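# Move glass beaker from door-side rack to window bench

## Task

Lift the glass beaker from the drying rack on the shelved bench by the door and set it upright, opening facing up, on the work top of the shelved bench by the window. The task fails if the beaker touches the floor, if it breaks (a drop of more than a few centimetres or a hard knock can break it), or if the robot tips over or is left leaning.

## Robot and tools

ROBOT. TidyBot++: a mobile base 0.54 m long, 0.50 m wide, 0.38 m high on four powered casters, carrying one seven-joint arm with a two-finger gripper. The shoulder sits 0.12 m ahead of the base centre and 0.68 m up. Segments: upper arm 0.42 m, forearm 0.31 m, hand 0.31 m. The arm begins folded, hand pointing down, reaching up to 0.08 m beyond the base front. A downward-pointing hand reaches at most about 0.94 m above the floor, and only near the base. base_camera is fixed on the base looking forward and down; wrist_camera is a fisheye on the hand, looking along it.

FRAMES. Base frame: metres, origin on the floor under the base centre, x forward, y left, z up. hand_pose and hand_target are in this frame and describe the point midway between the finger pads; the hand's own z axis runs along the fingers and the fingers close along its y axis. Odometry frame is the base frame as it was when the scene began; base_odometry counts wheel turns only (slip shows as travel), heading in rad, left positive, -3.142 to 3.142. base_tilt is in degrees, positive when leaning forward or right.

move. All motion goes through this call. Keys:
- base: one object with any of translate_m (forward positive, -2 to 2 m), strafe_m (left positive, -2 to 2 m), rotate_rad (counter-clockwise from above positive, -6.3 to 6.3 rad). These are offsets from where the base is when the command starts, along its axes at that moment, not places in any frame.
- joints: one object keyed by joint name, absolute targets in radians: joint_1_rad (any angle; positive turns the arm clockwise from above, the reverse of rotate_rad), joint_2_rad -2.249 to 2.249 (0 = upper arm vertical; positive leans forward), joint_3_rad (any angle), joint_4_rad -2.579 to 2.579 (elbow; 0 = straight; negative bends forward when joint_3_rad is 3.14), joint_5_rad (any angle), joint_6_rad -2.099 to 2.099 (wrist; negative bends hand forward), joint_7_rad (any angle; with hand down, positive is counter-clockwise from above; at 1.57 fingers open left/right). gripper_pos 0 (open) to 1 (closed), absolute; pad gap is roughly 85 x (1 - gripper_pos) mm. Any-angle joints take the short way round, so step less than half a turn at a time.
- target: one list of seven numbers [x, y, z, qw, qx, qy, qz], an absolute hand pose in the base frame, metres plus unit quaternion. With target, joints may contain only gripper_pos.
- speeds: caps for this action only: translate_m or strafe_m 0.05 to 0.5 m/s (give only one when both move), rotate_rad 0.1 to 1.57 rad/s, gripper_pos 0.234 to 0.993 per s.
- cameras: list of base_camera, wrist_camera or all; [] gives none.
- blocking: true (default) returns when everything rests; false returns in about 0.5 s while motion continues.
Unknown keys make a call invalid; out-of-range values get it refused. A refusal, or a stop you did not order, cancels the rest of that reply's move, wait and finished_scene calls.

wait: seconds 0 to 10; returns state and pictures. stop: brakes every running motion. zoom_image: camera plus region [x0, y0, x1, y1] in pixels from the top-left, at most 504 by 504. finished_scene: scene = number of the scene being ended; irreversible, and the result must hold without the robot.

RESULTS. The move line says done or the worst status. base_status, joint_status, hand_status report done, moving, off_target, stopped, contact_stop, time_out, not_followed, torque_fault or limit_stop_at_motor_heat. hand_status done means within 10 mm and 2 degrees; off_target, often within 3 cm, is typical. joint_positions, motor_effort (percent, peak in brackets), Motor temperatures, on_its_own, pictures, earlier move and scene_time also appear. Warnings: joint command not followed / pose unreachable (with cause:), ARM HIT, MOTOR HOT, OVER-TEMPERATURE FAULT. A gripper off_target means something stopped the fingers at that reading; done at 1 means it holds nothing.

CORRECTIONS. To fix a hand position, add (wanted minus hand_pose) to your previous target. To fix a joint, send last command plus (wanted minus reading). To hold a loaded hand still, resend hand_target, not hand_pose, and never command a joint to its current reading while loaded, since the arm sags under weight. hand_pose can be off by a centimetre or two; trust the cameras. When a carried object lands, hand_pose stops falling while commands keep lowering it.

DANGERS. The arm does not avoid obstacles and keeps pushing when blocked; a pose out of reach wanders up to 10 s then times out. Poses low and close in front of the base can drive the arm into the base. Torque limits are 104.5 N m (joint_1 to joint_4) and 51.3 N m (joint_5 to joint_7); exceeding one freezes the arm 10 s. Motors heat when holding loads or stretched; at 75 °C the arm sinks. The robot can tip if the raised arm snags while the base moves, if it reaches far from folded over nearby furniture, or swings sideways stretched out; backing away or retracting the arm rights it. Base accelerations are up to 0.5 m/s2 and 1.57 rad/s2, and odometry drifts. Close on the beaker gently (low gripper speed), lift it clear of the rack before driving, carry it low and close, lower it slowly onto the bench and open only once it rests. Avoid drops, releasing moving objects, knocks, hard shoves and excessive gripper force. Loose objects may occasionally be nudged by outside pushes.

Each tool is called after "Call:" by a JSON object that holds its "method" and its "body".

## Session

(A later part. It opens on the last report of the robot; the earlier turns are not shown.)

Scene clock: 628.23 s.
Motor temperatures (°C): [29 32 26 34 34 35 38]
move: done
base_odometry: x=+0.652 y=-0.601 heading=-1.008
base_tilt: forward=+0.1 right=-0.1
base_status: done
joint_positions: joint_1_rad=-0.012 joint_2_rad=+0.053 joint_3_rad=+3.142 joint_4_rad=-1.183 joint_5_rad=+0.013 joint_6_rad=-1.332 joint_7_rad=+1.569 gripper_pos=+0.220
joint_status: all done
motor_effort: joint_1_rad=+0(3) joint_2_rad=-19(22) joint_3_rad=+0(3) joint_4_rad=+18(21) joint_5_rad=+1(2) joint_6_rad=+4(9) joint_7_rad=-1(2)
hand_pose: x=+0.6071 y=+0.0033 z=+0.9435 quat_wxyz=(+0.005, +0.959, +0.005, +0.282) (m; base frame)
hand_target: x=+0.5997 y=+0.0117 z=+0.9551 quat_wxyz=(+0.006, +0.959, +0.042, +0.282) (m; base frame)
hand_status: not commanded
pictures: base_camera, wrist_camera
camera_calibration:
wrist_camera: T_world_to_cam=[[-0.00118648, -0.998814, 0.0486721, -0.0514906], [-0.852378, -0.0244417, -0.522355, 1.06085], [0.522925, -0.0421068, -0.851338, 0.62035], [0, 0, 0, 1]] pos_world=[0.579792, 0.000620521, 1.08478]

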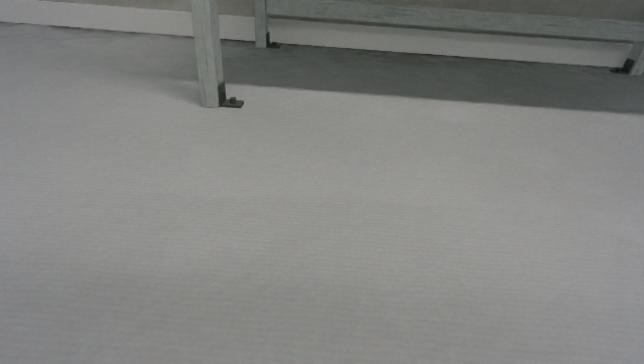

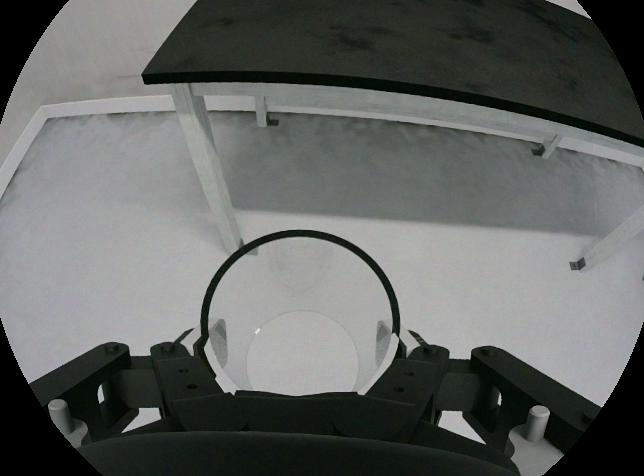

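Call:
{"method": "move", "body": {"base": {"translate_m": 0.349, "strafe_m": -0.024, "rotate_rad": -0.068}, "speeds": {"translate_m": 0.3}, "cameras": ["wrist_camera", "base_camera"]}}

Call:
{"method": "zoom_image", "body": {"camera": "wrist_camera", "region": [0, 180, 250, 380]}}

Call:
{"method": "zoom_image", "body": {"camera": "wrist_camera", "region": [380, 180, 630, 380]}}

Scene clock: 663.30 s.
Motor temperatures (°C): [29 32 26 34 34 35 38]
move: done
base_odometry: x=+0.818 y=-0.909 heading=-1.076
base_tilt: forward=+0.1 right=+0.0
base_status: done
joint_positions: joint_1_rad=-0.013 joint_2_rad=+0.055 joint_3_rad=+3.144 joint_4_rad=-1.182 joint_5_rad=+0.013 joint_6_rad=-1.335 joint_7_rad=+1.569 gripper_pos=+0.220
joint_status: not commanded
motor_effort: joint_1_rad=+0(2) joint_2_rad=-19(22) joint_3_rad=+0(2) joint_4_rad=+17(18) joint_5_rad=+1(2) joint_6_rad=+5(5) joint_7_rad=-2(2)
hand_pose: x=+0.6071 y=+0.0028 z=+0.9429 quat_wxyz=(+0.005, +0.960, +0.004, +0.281) (m; base frame)
hand_target: x=+0.5997 y=+0.0117 z=+0.9551 quat_wxyz=(+0.006, +0.959, +0.042, +0.282) (m; base frame)
hand_status: not commanded
pictures: base_camera, wrist_camera
camera_calibration:
wrist_camera: T_world_to_cam=[[-0.00221508, -0.998806, 0.0488055, -0.0514961], [-0.854022, -0.0235008, -0.519705, 1.05905], [0.520232, -0.0428322, -0.85295, 0.622976], [0, 0, 0, 1]] pos_world=[0.580249, 0.000137477, 1.08428]

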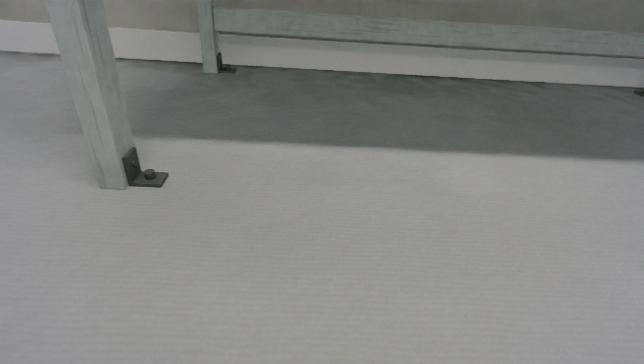

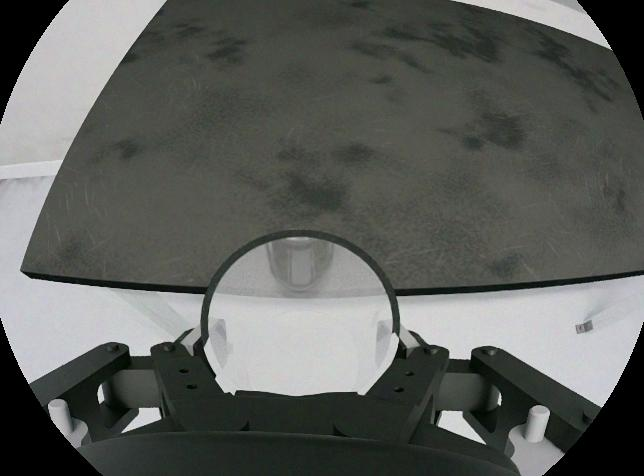

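Scaled by 2.016.

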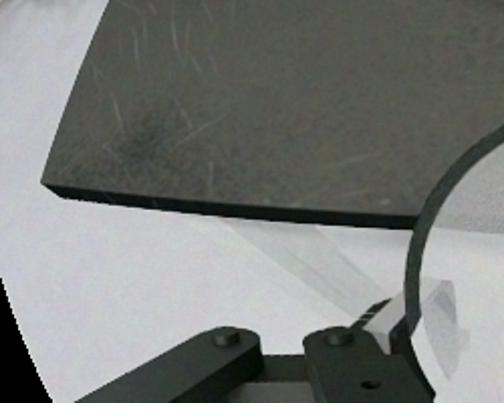

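Scaled by 2.016.

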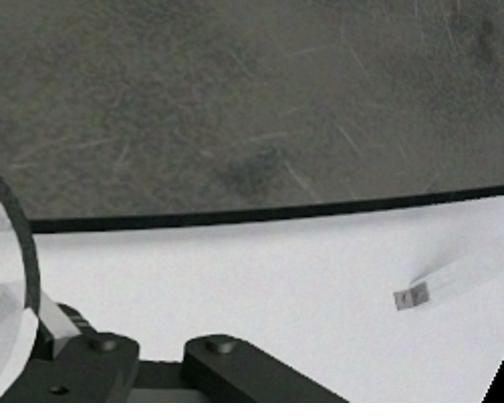

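Call:
{"method": "move", "body": {"base": {"translate_m": 0.059}, "speeds": {"translate_m": 0.15}, "joints": {"joint_2_rad": 0.367, "joint_4_rad": -1.02, "joint_6_rad": -1.099}, "cameras": ["wrist_camera"]}}

Scene clock: 693.90 s.
Motor temperatures (°C): [29 32 26 34 34 35 38]
move: done
base_odometry: x=+0.846 y=-0.961 heading=-1.077
base_tilt: forward=+0.1 right=+0.0
base_status: done
joint_positions: joint_1_rad=-0.013 joint_2_rad=+0.374 joint_3_rad=+3.144 joint_4_rad=-1.055 joint_5_rad=+0.013 joint_6_rad=-1.144 joint_7_rad=+1.569 gripper_pos=+0.220
joint_status: all done
motor_effort: joint_1_rad=+1(1) joint_2_rad=-30(33) joint_3_rad=+0(1) joint_4_rad=+18(19) joint_5_rad=+1(2) joint_6_rad=+4(5) joint_7_rad=-1(2)
hand_pose: x=+0.7516 y=+0.0048 z=+0.8556 quat_wxyz=(+0.005, +0.960, +0.006, +0.281) (m; base frame)
hand_target: x=+0.7686 y=+0.0152 z=+0.8853 quat_wxyz=(+0.007, +0.946, +0.041, +0.322) (m; base frame)
hand_status: not commanded
pictures: wrist_camera
camera_calibration:
wrist_camera: T_world_to_cam=[[0.000396308, -0.998749, 0.0500057, -0.047881], [-0.854408, -0.0263213, -0.518936, 1.13677], [0.519603, -0.0425196, -0.853349, 0.474252], [0, 0, 0, 1]] pos_world=[0.724858, 0.0022651, 0.997006]

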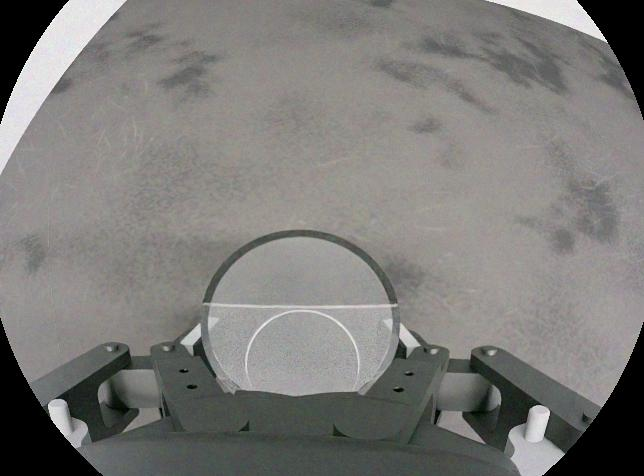

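Call:
{"method": "move", "body": {"joints": {"joint_2_rad": 0.335, "joint_4_rad": -1.129, "joint_6_rad": -1.03}, "cameras": []}}

Scene clock: 701.30 s.
Motor temperatures (°C): [29 32 26 34 34 35 38]
move: done
base_odometry: x=+0.846 y=-0.961 heading=-1.077
base_tilt: forward=+0.2 right=+0.0
base_status: not commanded
joint_positions: joint_1_rad=-0.013 joint_2_rad=+0.367 joint_3_rad=+3.144 joint_4_rad=-1.125 joint_5_rad=+0.013 joint_6_rad=-1.076 joint_7_rad=+1.569 gripper_pos=+0.220
joint_status: all done
motor_effort: joint_1_rad=-1(1) joint_2_rad=-30(31) joint_3_rad=+0(0) joint_4_rad=+18(19) joint_5_rad=+1(2) joint_6_rad=+4(5) joint_7_rad=-1(2)
hand_pose: x=+0.7524 y=+0.0049 z=+0.8379 quat_wxyz=(+0.005, +0.959, +0.006, +0.283) (m; base frame)
hand_target: x=+0.7575 y=+0.0150 z=+0.8644 quat_wxyz=(+0.007, +0.947, +0.042, +0.318) (m; base frame)
hand_status: not commanded
pictures: none
No camera images: "cameras" was empty.

Call:
{"method": "move", "body": {"joints": {"joint_2_rad": 0.358, "joint_4_rad": -1.156, "joint_6_rad": -0.984}, "cameras": ["wrist_camera"]}}

Call:
{"method": "zoom_image", "body": {"camera": "wrist_camera", "region": [190, 215, 415, 405]}}

Scene clock: 707.57 s.
Motor temperatures (°C): [29 33 26 34 34 35 38]
move: done
base_odometry: x=+0.846 y=-0.961 heading=-1.077
base_tilt: forward=+0.2 right=+0.0
base_status: not commanded
joint_positions: joint_1_rad=-0.013 joint_2_rad=+0.367 joint_3_rad=+3.144 joint_4_rad=-1.148 joint_5_rad=+0.013 joint_6_rad=-1.021 joint_7_rad=+1.569 gripper_pos=+0.220
joint_status: all done
motor_effort: joint_1_rad=+0(1) joint_2_rad=-30(31) joint_3_rad=+0(0) joint_4_rad=+18(19) joint_5_rad=+1(1) joint_6_rad=+5(5) joint_7_rad=-2(2)
hand_pose: x=+0.7612 y=+0.0051 z=+0.8363 quat_wxyz=(+0.005, +0.954, +0.006, +0.298) (m; base frame)
hand_target: x=+0.7669 y=+0.0152 z=+0.8447 quat_wxyz=(+0.007, +0.948, +0.042, +0.316) (m; base frame)
hand_status: not commanded
pictures: wrist_camera
camera_calibration:
wrist_camera: T_world_to_cam=[[0.000164925, -0.998762, 0.0497485, -0.0462064], [-0.83452, -0.0275478, -0.550289, 1.14606], [0.550978, -0.0414253, -0.833491, 0.412337], [0, 0, 0, 1]] pos_world=[0.729229, 0.00250334, 0.976641]

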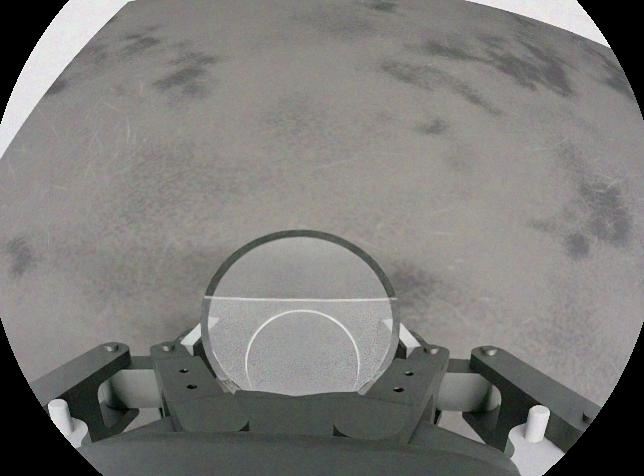

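Scaled by 2.240.

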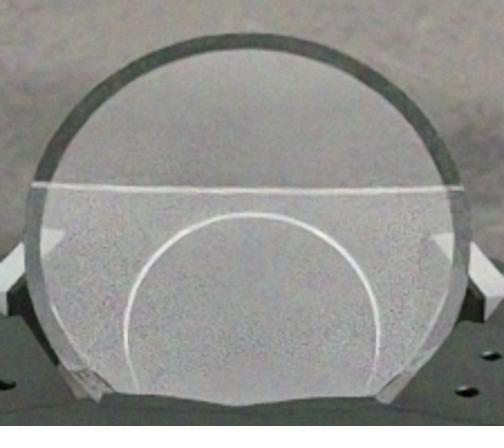

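Call:
{"method": "move", "body": {"joints": {"joint_2_rad": 0.358, "joint_4_rad": -1.176, "joint_6_rad": -0.964}, "cameras": []}}

Scene clock: 711.87 s.
Motor temperatures (°C): [29 33 26 34 34 35 38]
move: done
base_odometry: x=+0.846 y=-0.961 heading=-1.077
base_tilt: forward=+0.1 right=+0.0
base_status: not commanded
joint_positions: joint_1_rad=-0.013 joint_2_rad=+0.366 joint_3_rad=+3.144 joint_4_rad=-1.159 joint_5_rad=+0.013 joint_6_rad=-0.997 joint_7_rad=+1.569 gripper_pos=+0.220
joint_status: all done
motor_effort: joint_1_rad=+0(1) joint_2_rad=-28(30) joint_3_rad=+0(1) joint_4_rad=+17(18) joint_5_rad=+1(2) joint_6_rad=+4(5) joint_7_rad=-1(2)
hand_pose: x=+0.7643 y=+0.0052 z=+0.8360 quat_wxyz=(+0.005, +0.952, +0.006, +0.305) (m; base frame)
hand_target: x=+0.7672 y=+0.0152 z=+0.8385 quat_wxyz=(+0.007, +0.948, +0.042, +0.316) (m; base frame)
hand_status: not commanded
pictures: none
No camera images: "cameras" was empty.

Call:
{"method": "move", "body": {"joints": {"joint_2_rad": 0.358, "joint_4_rad": -1.191, "joint_6_rad": -0.964}, "cameras": ["wrist_camera"]}}

Call:
{"method": "zoom_image", "body": {"camera": "wrist_camera", "region": [190, 215, 415, 405]}}

Scene clock: 717.80 s.
Motor temperatures (°C): [29 33 26 34 34 35 38]
move: done
base_odometry: x=+0.846 y=-0.961 heading=-1.077
base_tilt: forward=+0.2 right=+0.0
base_status: not commanded
joint_positions: joint_1_rad=-0.013 joint_2_rad=+0.363 joint_3_rad=+3.144 joint_4_rad=-1.165 joint_5_rad=+0.013 joint_6_rad=-0.991 joint_7_rad=+1.569 gripper_pos=+0.220
joint_status: all done
motor_effort: joint_1_rad=+0(1) joint_2_rad=-26(28) joint_3_rad=+0(0) joint_4_rad=+15(17) joint_5_rad=+1(1) joint_6_rad=+3(4) joint_7_rad=-1(2)
hand_pose: x=+0.7641 y=+0.0052 z=+0.8358 quat_wxyz=(+0.005, +0.952, +0.006, +0.306) (m; base frame)
hand_target: x=+0.7636 y=+0.0151 z=+0.8310 quat_wxyz=(+0.007, +0.950, +0.042, +0.309) (m; base frame)
hand_status: not commanded
pictures: wrist_camera
camera_calibration:
wrist_camera: T_world_to_cam=[[-0.000276351, -0.998771, 0.0495692, -0.0455992], [-0.824979, -0.027787, -0.564479, 1.1528], [0.565163, -0.0410496, -0.823958, 0.391503], [0, 0, 0, 1]] pos_world=[0.729763, 0.00256077, 0.975576]

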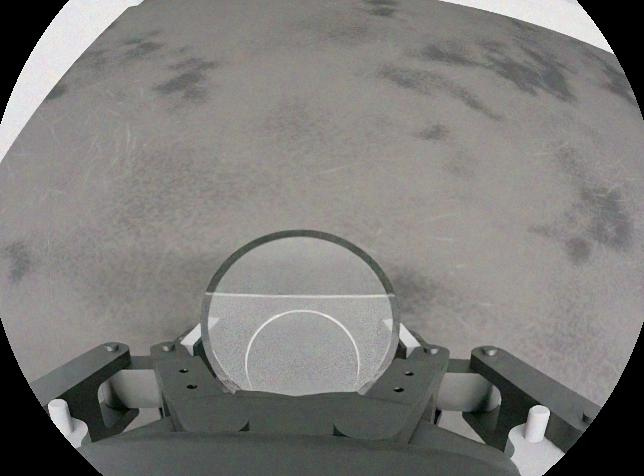

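Scaled by 2.240.

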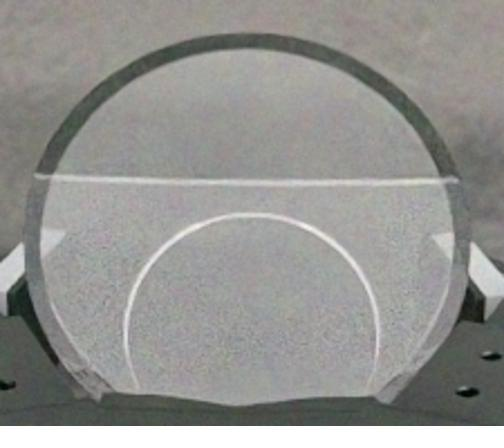

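Call:
{"method": "move", "body": {"joints": {"joint_2_rad": 0.358, "joint_4_rad": -1.174, "joint_6_rad": -0.982}, "cameras": []}}

Scene clock: 723.83 s.
Motor temperatures (°C): [29 33 26 34 34 35 38]
move: done
base_odometry: x=+0.846 y=-0.961 heading=-1.077
base_tilt: forward=+0.2 right=+0.0
base_status: not commanded
joint_positions: joint_1_rad=-0.013 joint_2_rad=+0.363 joint_3_rad=+3.144 joint_4_rad=-1.165 joint_5_rad=+0.013 joint_6_rad=-0.991 joint_7_rad=+1.569 gripper_pos=+0.220
joint_status: all done
motor_effort: joint_1_rad=-1(1) joint_2_rad=-26(27) joint_3_rad=+0(0) joint_4_rad=+16(17) joint_5_rad=+1(1) joint_6_rad=+3(4) joint_7_rad=-1(2)
hand_pose: x=+0.7641 y=+0.0052 z=+0.8358 quat_wxyz=(+0.005, +0.952, +0.006, +0.307) (m; base frame)
hand_target: x=+0.7632 y=+0.0151 z=+0.8361 quat_wxyz=(+0.007, +0.950, +0.042, +0.309) (m; base frame)
hand_status: not commanded
pictures: none
No camera images: "cameras" was empty.

Call:
{"method": "move", "body": {"joints": {"gripper_pos": 0.0}, "speeds": {"gripper_pos": 0.25}, "cameras": ["wrist_camera"]}}

Call:
{"method": "zoom_image", "body": {"camera": "wrist_camera", "region": [190, 215, 415, 405]}}

Scene clock: 726.97 s.
Motor temperatures (°C): [29 33 26 33 34 35 38]
move: done
base_odometry: x=+0.846 y=-0.961 heading=-1.077
base_tilt: forward=+0.2 right=-0.1
base_status: not commanded
joint_positions: joint_1_rad=-0.013 joint_2_rad=+0.363 joint_3_rad=+3.144 joint_4_rad=-1.168 joint_5_rad=+0.013 joint_6_rad=-0.991 joint_7_rad=+1.569 gripper_pos=+0.000
joint_status: all done
motor_effort: joint_1_rad=+0(1) joint_2_rad=-29(30) joint_3_rad=+0(1) joint_4_rad=+17(19) joint_5_rad=+1(2) joint_6_rad=+4(5) joint_7_rad=-2(2)
hand_pose: x=+0.7634 y=+0.0052 z=+0.8344 quat_wxyz=(+0.005, +0.952, +0.006, +0.305) (m; base frame)
hand_target: x=+0.7632 y=+0.0151 z=+0.8361 quat_wxyz=(+0.007, +0.950, +0.042, +0.309) (m; base frame)
hand_status: not commanded
pictures: wrist_camera
camera_calibration:
wrist_camera: T_world_to_cam=[[-0.000142713, -0.998769, 0.0496002, -0.0456685], [-0.826519, -0.0278026, -0.562222, 1.15079], [0.562909, -0.0410758, -0.825498, 0.393764], [0, 0, 0, 1]] pos_world=[0.729489, 0.00255685, 0.974315]

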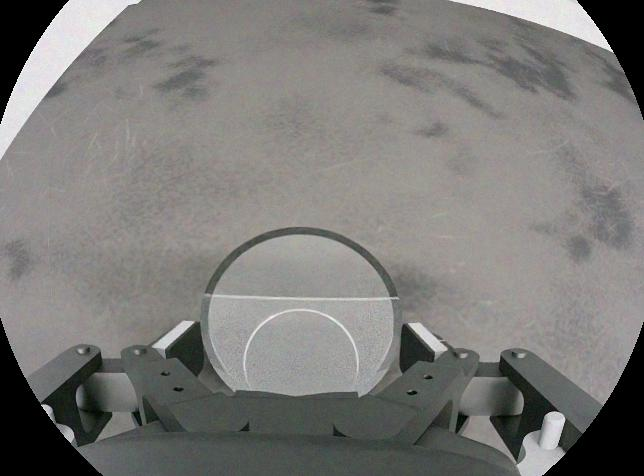

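Scaled by 2.240.

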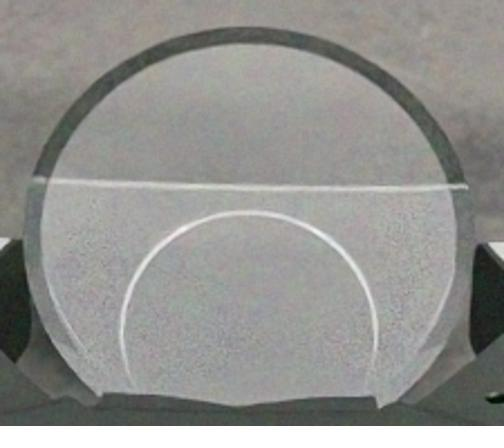

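Call:
{"method": "move", "body": {"base": {"translate_m": -0.14}, "speeds": {"translate_m": 0.2}, "cameras": ["wrist_camera"]}}

Scene clock: 776.63 s.
Motor temperatures (°C): [29 34 26 33 34 35 38]
move: done
base_odometry: x=+0.779 y=-0.837 heading=-1.077
base_tilt: forward=+0.2 right=+0.0
base_status: done
joint_positions: joint_1_rad=-0.013 joint_2_rad=+0.363 joint_3_rad=+3.143 joint_4_rad=-1.168 joint_5_rad=+0.013 joint_6_rad=-0.991 joint_7_rad=+1.569 gripper_pos=+0.000
joint_status: not commanded
motor_effort: joint_1_rad=+0(2) joint_2_rad=-29(33) joint_3_rad=+0(1) joint_4_rad=+17(19) joint_5_rad=+1(2) joint_6_rad=+4(5) joint_7_rad=-1(2)
hand_pose: x=+0.7634 y=+0.0053 z=+0.8346 quat_wxyz=(+0.005, +0.952, +0.006, +0.305) (m; base frame)
hand_target: x=+0.7632 y=+0.0151 z=+0.8361 quat_wxyz=(+0.007, +0.950, +0.042, +0.309) (m; base frame)
hand_status: not commanded
pictures: wrist_camera
camera_calibration:
wrist_camera: T_world_to_cam=[[-0.0000672878, -0.99877, 0.0495769, -0.0456629], [-0.826418, -0.0278591, -0.562368, 1.15085], [0.563058, -0.0410091, -0.8254, 0.393721], [0, 0, 0, 1]] pos_world=[0.72939, 0.00260094, 0.974441]

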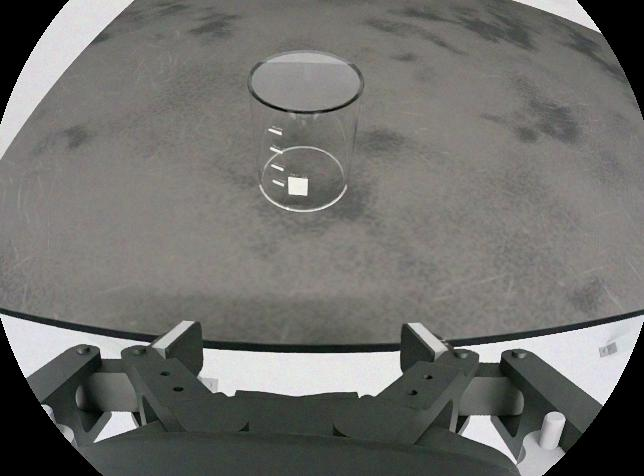

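Call:
{"method": "zoom_image", "body": {"camera": "wrist_camera", "region": [220, 30, 400, 230]}}

Call:
{"method": "zoom_image", "body": {"camera": "wrist_camera", "region": [0, 290, 644, 476]}}

Scaled by 2.520.

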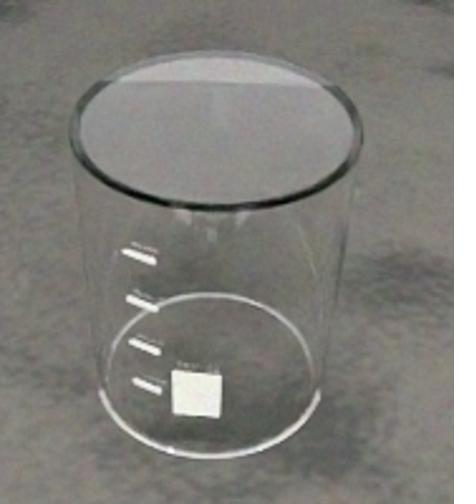

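Region (0, 290, 644, 476) is 644x186 pixels. A region can be at most 504 by 504 pixels.

Call:
{"method": "move", "body": {"joints": {"joint_2_rad": 0.102, "joint_4_rad": -1.958, "joint_6_rad": 0.537}, "cameras": []}}

Scene clock: 800.77 s.
Motor temperatures (°C): [29 34 26 33 34 35 38]
move: done
base_odometry: x=+0.779 y=-0.838 heading=-1.077
base_tilt: forward=+0.1 right=-0.1
base_status: not commanded
joint_positions: joint_1_rad=-0.013 joint_2_rad=+0.124 joint_3_rad=+3.143 joint_4_rad=-1.943 joint_5_rad=+0.013 joint_6_rad=+0.494 joint_7_rad=+1.569 gripper_pos=+0.000
joint_status: all done
motor_effort: joint_1_rad=+0(1) joint_2_rad=-21(30) joint_3_rad=+0(1) joint_4_rad=+18(20) joint_5_rad=+1(2) joint_6_rad=+8(8) joint_7_rad=-1(2)
hand_pose: x=+0.7587 y=+0.0105 z=+0.9486 quat_wxyz=(-0.003, +0.708, +0.010, +0.706) (m; base frame)
hand_target: x=+0.7501 y=+0.0149 z=+0.9676 quat_wxyz=(+0.016, +0.689, +0.030, +0.724) (m; base frame)
hand_status: not commanded
pictures: none
No camera images: "cameras" was empty.

Call:
{"method": "move", "body": {"joints": {"joint_2_rad": 0.343, "joint_4_rad": -2.2, "joint_6_rad": 1.007}, "cameras": ["wrist_camera"]}}

Call:
{"method": "zoom_image", "body": {"camera": "wrist_camera", "region": [200, 160, 420, 380]}}

Scene clock: 806.07 s.
Motor temperatures (°C): [29 34 26 33 34 35 38]
move: done
base_odometry: x=+0.779 y=-0.838 heading=-1.077
base_tilt: forward=+0.1 right=+0.0
base_status: not commanded
joint_positions: joint_1_rad=-0.013 joint_2_rad=+0.341 joint_3_rad=+3.143 joint_4_rad=-2.193 joint_5_rad=+0.013 joint_6_rad=+0.964 joint_7_rad=+1.569 gripper_pos=+0.000
joint_status: all done
motor_effort: joint_1_rad=+1(1) joint_2_rad=-24(26) joint_3_rad=+0(1) joint_4_rad=+12(19) joint_5_rad=+1(1) joint_6_rad=+8(10) joint_7_rad=-2(2)
hand_pose: x=+0.7505 y=+0.0119 z=+0.8202 quat_wxyz=(-0.006, +0.707, +0.010, +0.707) (m; base frame)
hand_target: x=+0.7486 y=+0.0148 z=+0.8292 quat_wxyz=(+0.016, +0.694, +0.030, +0.719) (m; base frame)
hand_status: not commanded
pictures: wrist_camera
camera_calibration:
wrist_camera: T_world_to_cam=[[-0.013393, -0.999707, 0.0201541, -0.00420613], [-0.0220748, -0.0198554, -0.999559, 0.887165], [0.999667, -0.013832, -0.0218024, -0.597711], [0, 0, 0, 1]] pos_world=[0.61704, 0.00514256, 0.873827]

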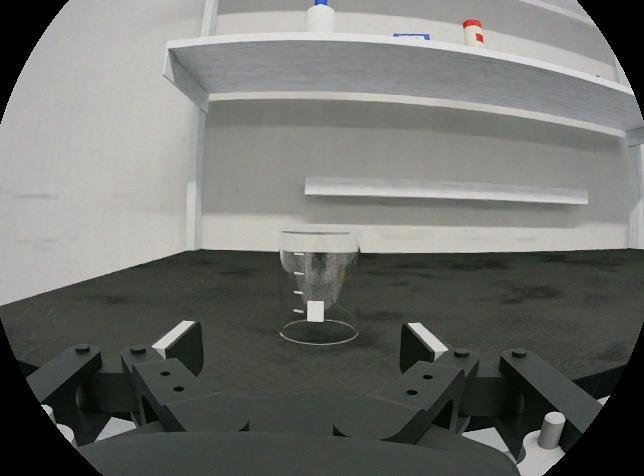

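Scaled by 2.291.

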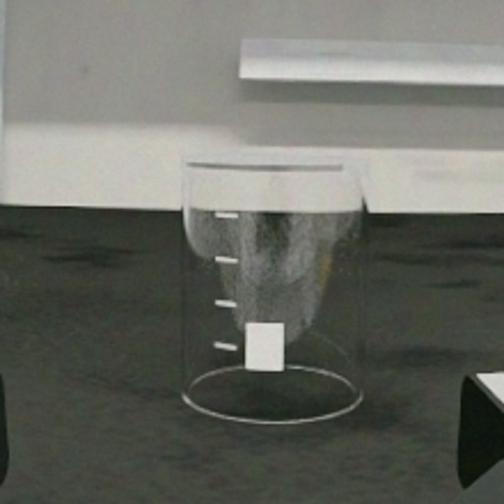

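Call:
{"method": "move", "body": {"base": {"translate_m": 0.085, "strafe_m": -0.007}, "speeds": {"translate_m": 0.15}, "cameras": ["wrist_camera"]}}

Call:
{"method": "zoom_image", "body": {"camera": "wrist_camera", "region": [180, 180, 430, 400]}}

Scene clock: 817.03 s.
Motor temperatures (°C): [29 34 26 33 34 35 38]
move: done
base_odometry: x=+0.813 y=-0.916 heading=-1.077
base_tilt: forward=+0.2 right=+0.0
base_status: done
joint_positions: joint_1_rad=-0.013 joint_2_rad=+0.342 joint_3_rad=+3.143 joint_4_rad=-2.194 joint_5_rad=+0.013 joint_6_rad=+0.968 joint_7_rad=+1.569 gripper_pos=+0.000
joint_status: not commanded
motor_effort: joint_1_rad=-1(2) joint_2_rad=-24(26) joint_3_rad=+0(1) joint_4_rad=+14(14) joint_5_rad=+0(1) joint_6_rad=+8(9) joint_7_rad=-2(2)
hand_pose: x=+0.7503 y=+0.0119 z=+0.8210 quat_wxyz=(-0.006, +0.706, +0.010, +0.708) (m; base frame)
hand_target: x=+0.7486 y=+0.0148 z=+0.8292 quat_wxyz=(+0.016, +0.694, +0.030, +0.719) (m; base frame)
hand_status: not commanded
pictures: wrist_camera
camera_calibration:
wrist_camera: T_world_to_cam=[[-0.0134234, -0.999709, 0.0200284, -0.00408828], [-0.0188412, -0.0197738, -0.999627, 0.885552], [0.999732, -0.0137957, -0.0185703, -0.600255], [0, 0, 0, 1]] pos_world=[0.616724, 0.00514268, 0.874157]

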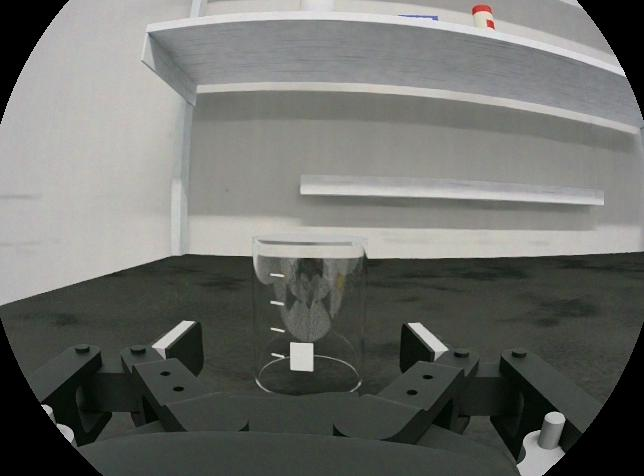

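Scaled by 2.016.

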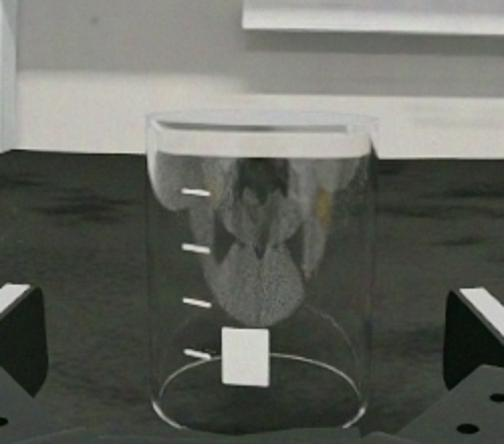

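Call:
{"method": "move", "body": {"cameras": ["wrist_camera", "base_camera"]}}

Scene clock: 830.63 s.
Motor temperatures (°C): [29 34 26 33 34 35 38]
base_odometry: x=+0.813 y=-0.916 heading=-1.077
base_tilt: forward=+0.1 right=+0.0
base_status: done
joint_positions: joint_1_rad=-0.013 joint_2_rad=+0.342 joint_3_rad=+3.143 joint_4_rad=-2.194 joint_5_rad=+0.013 joint_6_rad=+0.968 joint_7_rad=+1.569 gripper_pos=+0.000
joint_status: not commanded
motor_effort: joint_1_rad=-1(2) joint_2_rad=-24(26) joint_3_rad=+0(1) joint_4_rad=+13(14) joint_5_rad=+1(1) joint_6_rad=+8(9) joint_7_rad=-2(2)
hand_pose: x=+0.7503 y=+0.0119 z=+0.8210 quat_wxyz=(-0.006, +0.706, +0.010, +0.708) (m; base frame)
hand_target: x=+0.7486 y=+0.0148 z=+0.8292 quat_wxyz=(+0.016, +0.694, +0.030, +0.719) (m; base frame)
hand_status: not commanded
pictures: base_camera, wrist_camera
camera_calibration:
wrist_camera: T_world_to_cam=[[-0.0134234, -0.999709, 0.0200284, -0.00408828], [-0.0188412, -0.0197738, -0.999627, 0.885552], [0.999732, -0.0137957, -0.0185703, -0.600255], [0, 0, 0, 1]] pos_world=[0.616724, 0.00514268, 0.874157]

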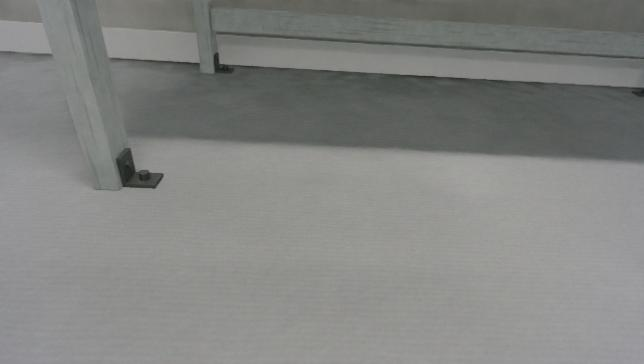

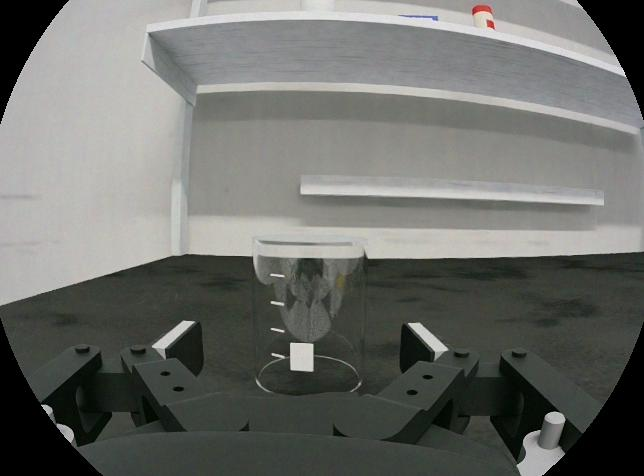

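Call:
{"method": "zoom_image", "body": {"camera": "wrist_camera", "region": [220, 210, 400, 410]}}

Scaled by 2.520.

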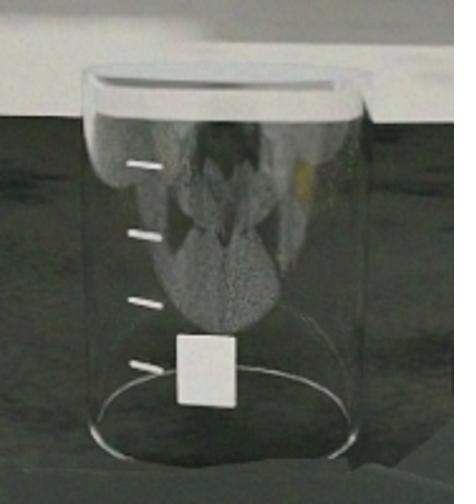

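Call:
{"method": "zoom_image", "body": {"camera": "wrist_camera", "region": [245, 225, 375, 285]}}

Call:
{"method": "zoom_image", "body": {"camera": "wrist_camera", "region": [245, 335, 375, 400]}}

Scaled by 3.877.

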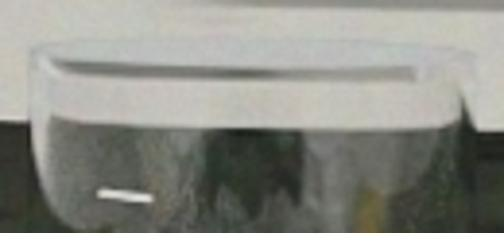

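Scaled by 3.877.

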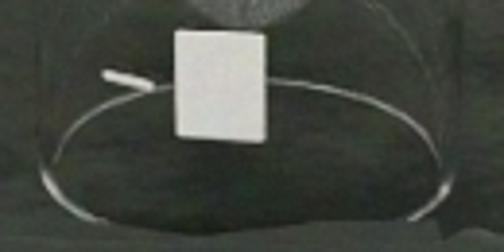

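Call:
{"method": "move", "body": {"base": {"translate_m": 0.073, "strafe_m": -0.0015}, "speeds": {"translate_m": 0.1}, "cameras": ["wrist_camera"]}}

Scene clock: 852.97 s.
Motor temperatures (°C): [29 34 26 33 34 35 38]
move: done
base_odometry: x=+0.847 y=-0.981 heading=-1.078
base_tilt: forward=+0.2 right=-0.1
base_status: done
joint_positions: joint_1_rad=-0.013 joint_2_rad=+0.342 joint_3_rad=+3.143 joint_4_rad=-2.194 joint_5_rad=+0.013 joint_6_rad=+0.969 joint_7_rad=+1.569 gripper_pos=+0.000
joint_status: not commanded
motor_effort: joint_1_rad=+0(1) joint_2_rad=-24(26) joint_3_rad=+0(1) joint_4_rad=+13(14) joint_5_rad=+1(1) joint_6_rad=+8(8) joint_7_rad=-1(2)
hand_pose: x=+0.7503 y=+0.0119 z=+0.8209 quat_wxyz=(-0.006, +0.706, +0.010, +0.708) (m; base frame)
hand_target: x=+0.7486 y=+0.0148 z=+0.8292 quat_wxyz=(+0.016, +0.694, +0.030, +0.719) (m; base frame)
hand_status: not commanded
pictures: wrist_camera
camera_calibration:
wrist_camera: T_world_to_cam=[[-0.0134211, -0.99971, 0.0200118, -0.00407389], [-0.0185725, -0.0197609, -0.999632, 0.88527], [0.999737, -0.0137878, -0.0183019, -0.600414], [0, 0, 0, 1]] pos_world=[0.616644, 0.00514262, 0.874037]

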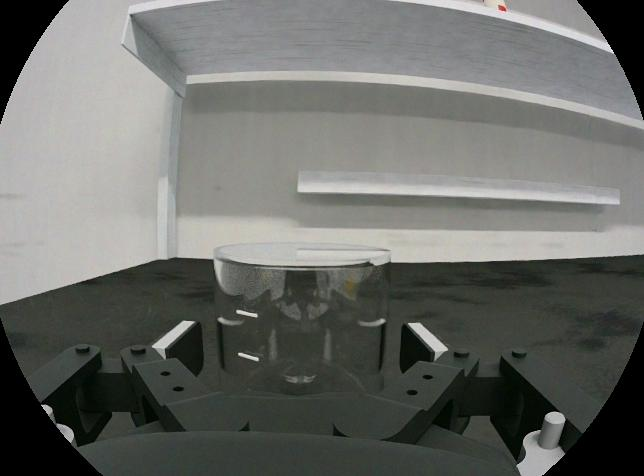

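Call:
{"method": "zoom_image", "body": {"camera": "wrist_camera", "region": [200, 230, 410, 400]}}

Scaled by 2.400.

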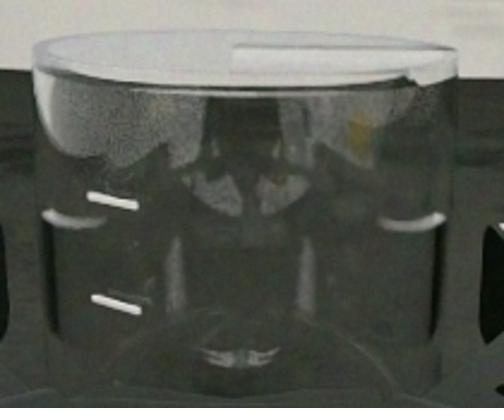

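Call:
{"method": "move", "body": {"joints": {"gripper_pos": 0.22}, "speeds": {"gripper_pos": 0.25}, "cameras": ["wrist_camera"]}}

Scene clock: 857.10 s.
Motor temperatures (°C): [29 34 26 33 34 35 38]
move: done
base_odometry: x=+0.847 y=-0.981 heading=-1.078
base_tilt: forward=+0.2 right=+0.0
base_status: not commanded
joint_positions: joint_1_rad=-0.013 joint_2_rad=+0.342 joint_3_rad=+3.143 joint_4_rad=-2.194 joint_5_rad=+0.013 joint_6_rad=+0.969 joint_7_rad=+1.569 gripper_pos=+0.207
joint_status: all done
motor_effort: joint_1_rad=+0(1) joint_2_rad=-23(24) joint_3_rad=+0(1) joint_4_rad=+13(14) joint_5_rad=+1(1) joint_6_rad=+8(8) joint_7_rad=-1(3)
hand_pose: x=+0.7503 y=+0.0119 z=+0.8209 quat_wxyz=(-0.006, +0.706, +0.010, +0.708) (m; base frame)
hand_target: x=+0.7486 y=+0.0148 z=+0.8292 quat_wxyz=(+0.016, +0.694, +0.030, +0.719) (m; base frame)
hand_status: not commanded
pictures: wrist_camera
camera_calibration:
wrist_camera: T_world_to_cam=[[-0.0134214, -0.999708, 0.0200726, -0.00412364], [-0.0185712, -0.0198218, -0.999631, 0.885268], [0.999737, -0.0137892, -0.0182998, -0.600416], [0, 0, 0, 1]] pos_world=[0.616644, 0.00514589, 0.874037]

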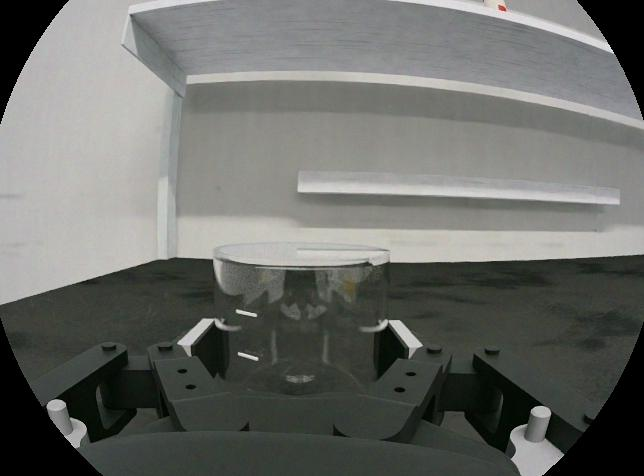

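Call:
{"method": "move", "body": {"joints": {"gripper_pos": 0.23}, "speeds": {"gripper_pos": 0.25}, "cameras": ["wrist_camera"]}}

Scene clock: 858.70 s.
Motor temperatures (°C): [29 34 26 33 34 35 38]
move: done
base_odometry: x=+0.847 y=-0.981 heading=-1.078
base_tilt: forward=+0.1 right=-0.1
base_status: not commanded
joint_positions: joint_1_rad=-0.013 joint_2_rad=+0.342 joint_3_rad=+3.143 joint_4_rad=-2.194 joint_5_rad=+0.013 joint_6_rad=+0.969 joint_7_rad=+1.569 gripper_pos=+0.216
joint_status: all done
motor_effort: joint_1_rad=+0(1) joint_2_rad=-23(24) joint_3_rad=+0(0) joint_4_rad=+13(14) joint_5_rad=+1(1) joint_6_rad=+8(8) joint_7_rad=-1(2)
hand_pose: x=+0.7503 y=+0.0119 z=+0.8209 quat_wxyz=(-0.006, +0.706, +0.010, +0.708) (m; base frame)
hand_target: x=+0.7486 y=+0.0148 z=+0.8292 quat_wxyz=(+0.016, +0.694, +0.030, +0.719) (m; base frame)
hand_status: not commanded
pictures: wrist_camera
camera_calibration:
wrist_camera: T_world_to_cam=[[-0.0134214, -0.999708, 0.0200726, -0.00412364], [-0.0185712, -0.0198218, -0.999631, 0.885268], [0.999737, -0.0137892, -0.0182998, -0.600416], [0, 0, 0, 1]] pos_world=[0.616644, 0.00514589, 0.874037]

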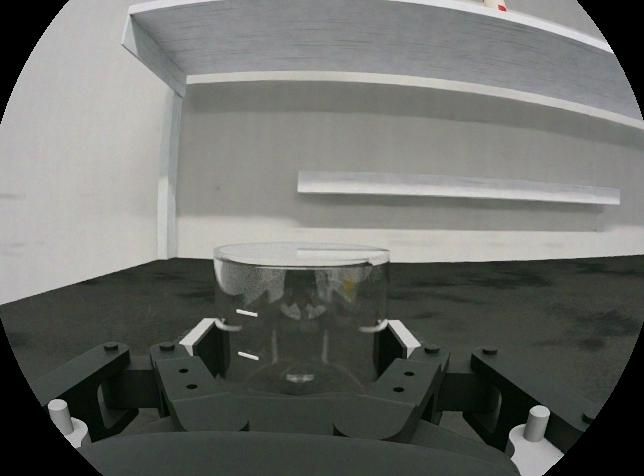

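Call:
{"method": "move", "body": {"joints": {"joint_2_rad": 0.26, "joint_4_rad": -2.114, "joint_6_rad": 0.81}, "cameras": ["wrist_camera"]}}

Scene clock: 876.53 s.
Motor temperatures (°C): [29 34 26 32 34 35 38]
move: done
base_odometry: x=+0.847 y=-0.981 heading=-1.078
base_tilt: forward=+0.2 right=+0.0
base_status: not commanded
joint_positions: joint_1_rad=-0.013 joint_2_rad=+0.286 joint_3_rad=+3.143 joint_4_rad=-2.141 joint_5_rad=+0.013 joint_6_rad=+0.842 joint_7_rad=+1.569 gripper_pos=+0.216
joint_status: all done
motor_effort: joint_1_rad=+0(1) joint_2_rad=-24(26) joint_3_rad=+0(1) joint_4_rad=+15(16) joint_5_rad=+1(1) joint_6_rad=+9(10) joint_7_rad=-2(2)
hand_pose: x=+0.7550 y=+0.0116 z=+0.8438 quat_wxyz=(-0.005, +0.712, +0.010, +0.702) (m; base frame)
hand_target: x=+0.7566 y=+0.0150 z=+0.8644 quat_wxyz=(+0.016, +0.704, +0.031, +0.709) (m; base frame)
hand_status: not commanded
pictures: wrist_camera
camera_calibration:
wrist_camera: T_world_to_cam=[[-0.014121, -0.999664, 0.0217202, -0.00567122], [-0.0359335, -0.021201, -0.999129, 0.920981], [0.999254, -0.0148892, -0.0356221, -0.589757], [0, 0, 0, 1]] pos_world=[0.622331, 0.0050754, 0.899294]

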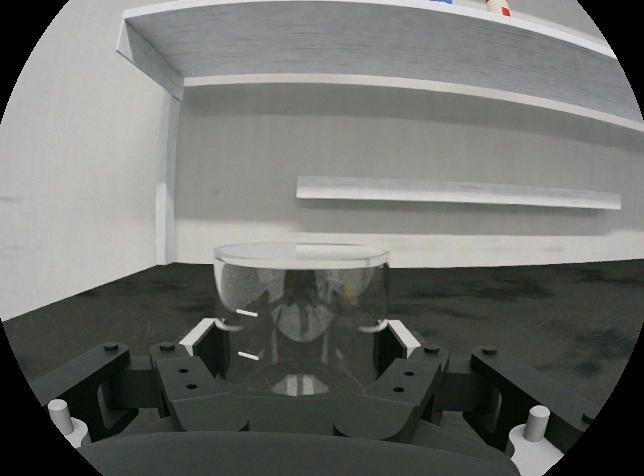

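Call:
{"method": "move", "body": {"joints": {"joint_2_rad": 0.165, "joint_4_rad": -2.03, "joint_6_rad": 0.625}, "cameras": []}}

Call:
{"method": "move", "body": {"joints": {"joint_2_rad": 0.085, "joint_4_rad": -1.923, "joint_6_rad": 0.435}, "base": {"translate_m": -0.027}, "speeds": {"translate_m": 0.1}, "cameras": ["wrist_camera"]}}

Scene clock: 881.33 s.
Motor temperatures (°C): [29 34 26 32 34 35 38]
move: done
base_odometry: x=+0.847 y=-0.981 heading=-1.078
base_tilt: forward=+0.2 right=-0.1
base_status: not commanded
joint_positions: joint_1_rad=-0.013 joint_2_rad=+0.184 joint_3_rad=+3.143 joint_4_rad=-2.057 joint_5_rad=+0.013 joint_6_rad=+0.669 joint_7_rad=+1.569 gripper_pos=+0.216
joint_status: all done
motor_effort: joint_1_rad=-1(1) joint_2_rad=-23(27) joint_3_rad=+0(1) joint_4_rad=+18(18) joint_5_rad=+1(1) joint_6_rad=+9(11) joint_7_rad=-2(2)
hand_pose: x=+0.7536 y=+0.0110 z=+0.8994 quat_wxyz=(-0.004, +0.708, +0.010, +0.706) (m; base frame)
hand_target: x=+0.7543 y=+0.0150 z=+0.9134 quat_wxyz=(+0.016, +0.706, +0.031, +0.707) (m; base frame)
hand_status: not commanded
pictures: none
No camera images: "cameras" was empty.

Scene clock: 882.60 s.
Motor temperatures (°C): [29 34 26 32 34 35 38]
move: done
base_odometry: x=+0.834 y=-0.957 heading=-1.078
base_tilt: forward=+0.1 right=+0.0
base_status: done
joint_positions: joint_1_rad=-0.013 joint_2_rad=+0.102 joint_3_rad=+3.143 joint_4_rad=-1.950 joint_5_rad=+0.013 joint_6_rad=+0.481 joint_7_rad=+1.569 gripper_pos=+0.216
joint_status: all done
motor_effort: joint_1_rad=+1(2) joint_2_rad=-22(27) joint_3_rad=+0(1) joint_4_rad=+18(20) joint_5_rad=+1(1) joint_6_rad=+9(10) joint_7_rad=-2(2)
hand_pose: x=+0.7516 y=+0.0103 z=+0.9547 quat_wxyz=(-0.002, +0.707, +0.010, +0.707) (m; base frame)
hand_target: x=+0.7506 y=+0.0150 z=+0.9673 quat_wxyz=(+0.016, +0.707, +0.031, +0.706) (m; base frame)
hand_status: not commanded
pictures: wrist_camera
camera_calibration:
wrist_camera: T_world_to_cam=[[-0.018187, -0.999548, 0.0239533, -0.00847787], [-0.0229798, -0.0235331, -0.999459, 1.02223], [0.99957, -0.0187276, -0.0225414, -0.595151], [0, 0, 0, 1]] pos_world=[0.618231, 0.00443635, 1.00846]

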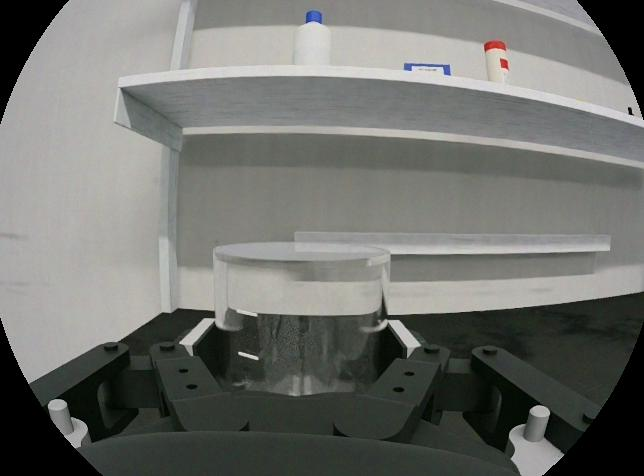

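Call:
{"method": "move", "body": {"joints": {"joint_7_rad": 0.0}, "cameras": ["wrist_camera"]}}

Call:
{"method": "move", "body": {"joints": {"joint_7_rad": -1.637}, "cameras": ["wrist_camera"]}}

Scene clock: 892.63 s.
Motor temperatures (°C): [29 34 26 33 34 35 38]
move: done
base_odometry: x=+0.834 y=-0.957 heading=-1.078
base_tilt: forward=+0.2 right=+0.0
base_status: not commanded
joint_positions: joint_1_rad=-0.013 joint_2_rad=+0.102 joint_3_rad=+3.143 joint_4_rad=-1.950 joint_5_rad=+0.013 joint_6_rad=+0.480 joint_7_rad=+0.068 gripper_pos=+0.216
joint_status: all done
motor_effort: joint_1_rad=+0(1) joint_2_rad=-22(22) joint_3_rad=+0(1) joint_4_rad=+19(20) joint_5_rad=+2(2) joint_6_rad=+9(9) joint_7_rad=+0(3)
hand_pose: x=+0.7516 y=+0.0103 z=+0.9547 quat_wxyz=(-0.484, +0.524, -0.475, +0.515) (m; base frame)
hand_target: x=+0.7506 y=+0.0150 z=+0.9673 quat_wxyz=(-0.505, +0.506, -0.495, +0.494) (m; base frame)
hand_status: not commanded
pictures: wrist_camera
camera_calibration:
wrist_camera: T_world_to_cam=[[-0.0345136, -0.0941959, -0.994955, 0.967146], [-0.0400132, 0.99488, -0.0928008, 0.1589], [0.998603, 0.0366084, -0.038106, -0.580138], [0, 0, 0, 1]] pos_world=[0.619065, -0.0457472, 0.954906]

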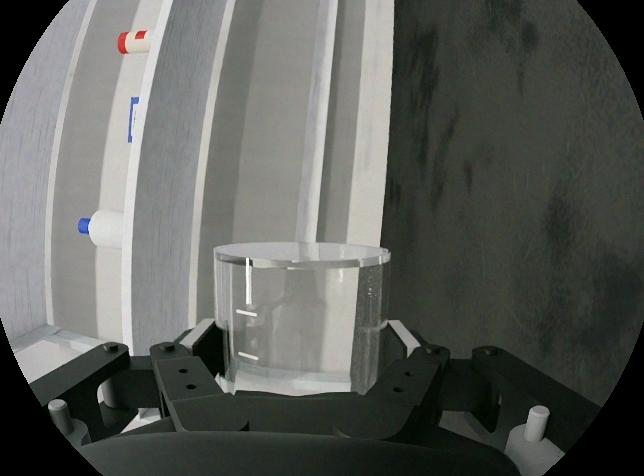

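Scene clock: 894.80 s.
Motor temperatures (°C): [29 34 26 33 34 35 38]
move: done
base_odometry: x=+0.834 y=-0.957 heading=-1.078
base_tilt: forward=+0.2 right=+0.0
base_status: not commanded
joint_positions: joint_1_rad=-0.013 joint_2_rad=+0.102 joint_3_rad=+3.143 joint_4_rad=-1.950 joint_5_rad=+0.013 joint_6_rad=+0.480 joint_7_rad=-1.568 gripper_pos=+0.216
joint_status: all done
motor_effort: joint_1_rad=+0(1) joint_2_rad=-22(22) joint_3_rad=+0(1) joint_4_rad=+19(20) joint_5_rad=+1(2) joint_6_rad=+9(9) joint_7_rad=-1(3)
hand_pose: x=+0.7516 y=+0.0103 z=+0.9546 quat_wxyz=(-0.707, +0.011, -0.707, -0.001) (m; base frame)
hand_target: x=+0.7506 y=+0.0150 z=+0.9673 quat_wxyz=(-0.706, -0.016, -0.708, -0.031) (m; base frame)
hand_status: not commanded
pictures: wrist_camera
camera_calibration:
wrist_camera: T_world_to_cam=[[-0.0525941, 0.998212, -0.0284063, 0.046723], [-0.022498, 0.0272541, 0.999375, -0.8869], [0.998363, 0.0532003, 0.0210243, -0.636577], [0, 0, 0, 1]] pos_world=[0.618039, 0.0113983, 0.901057]

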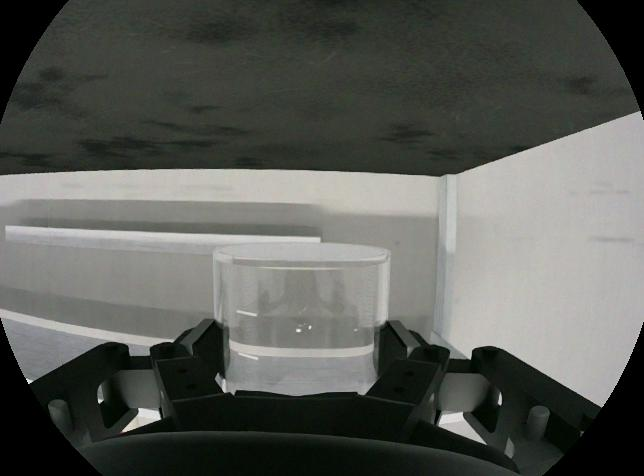

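Call:
{"method": "move", "body": {"joints": {"joint_2_rad": 0.191, "joint_4_rad": -2.071, "joint_6_rad": 0.727}, "cameras": []}}

Call:
{"method": "move", "body": {"joints": {"joint_2_rad": 0.26, "joint_4_rad": -2.137, "joint_6_rad": 0.864}, "cameras": ["wrist_camera"]}}

Scene clock: 910.60 s.
Motor temperatures (°C): [29 34 26 33 34 35 38]
move: done
base_odometry: x=+0.834 y=-0.957 heading=-1.078
base_tilt: forward=+0.1 right=+0.0
base_status: not commanded
joint_positions: joint_1_rad=-0.013 joint_2_rad=+0.192 joint_3_rad=+3.143 joint_4_rad=-2.070 joint_5_rad=+0.013 joint_6_rad=+0.679 joint_7_rad=-1.569 gripper_pos=+0.216
joint_status: all done
motor_effort: joint_1_rad=+0(1) joint_2_rad=-23(26) joint_3_rad=+0(1) joint_4_rad=+16(20) joint_5_rad=+1(1) joint_6_rad=+9(11) joint_7_rad=-2(3)
hand_pose: x=+0.7526 y=+0.0111 z=+0.8906 quat_wxyz=(-0.703, +0.011, -0.711, -0.002) (m; base frame)
hand_target: x=+0.7520 y=+0.0149 z=+0.9057 quat_wxyz=(-0.719, -0.016, -0.694, -0.032) (m; base frame)
hand_status: not commanded
pictures: none
No camera images: "cameras" was empty.

Scene clock: 911.73 s.
Motor temperatures (°C): [29 34 26 33 34 35 38]
move: done
base_odometry: x=+0.834 y=-0.957 heading=-1.078
base_tilt: forward=+0.2 right=+0.0
base_status: not commanded
joint_positions: joint_1_rad=-0.013 joint_2_rad=+0.258 joint_3_rad=+3.143 joint_4_rad=-2.134 joint_5_rad=+0.013 joint_6_rad=+0.821 joint_7_rad=-1.569 gripper_pos=+0.216
joint_status: all done
motor_effort: joint_1_rad=+0(1) joint_2_rad=-24(26) joint_3_rad=+0(1) joint_4_rad=+15(18) joint_5_rad=+1(1) joint_6_rad=+9(10) joint_7_rad=-1(2)
hand_pose: x=+0.7518 y=+0.0115 z=+0.8584 quat_wxyz=(-0.707, +0.011, -0.707, -0.003) (m; base frame)
hand_target: x=+0.7511 y=+0.0149 z=+0.8690 quat_wxyz=(-0.720, -0.016, -0.693, -0.032) (m; base frame)
hand_status: not commanded
pictures: wrist_camera
camera_calibration:
wrist_camera: T_world_to_cam=[[-0.0561703, 0.998098, -0.0254043, 0.0429427], [-0.0227752, 0.0241569, 0.999449, -0.790547], [0.998161, 0.0567179, 0.021375, -0.63495], [0, 0, 0, 1]] pos_world=[0.61819, 0.0122492, 0.804774]

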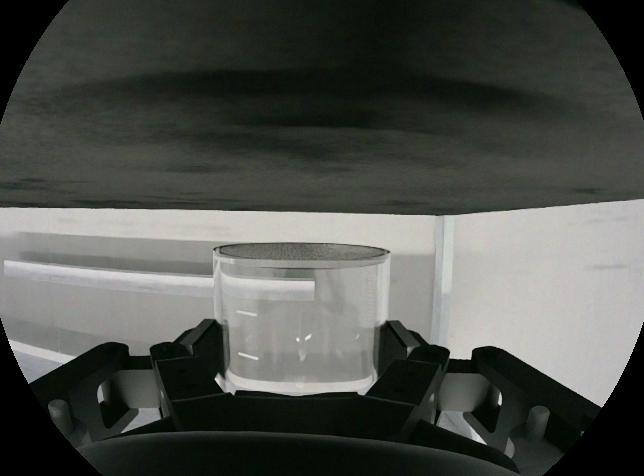

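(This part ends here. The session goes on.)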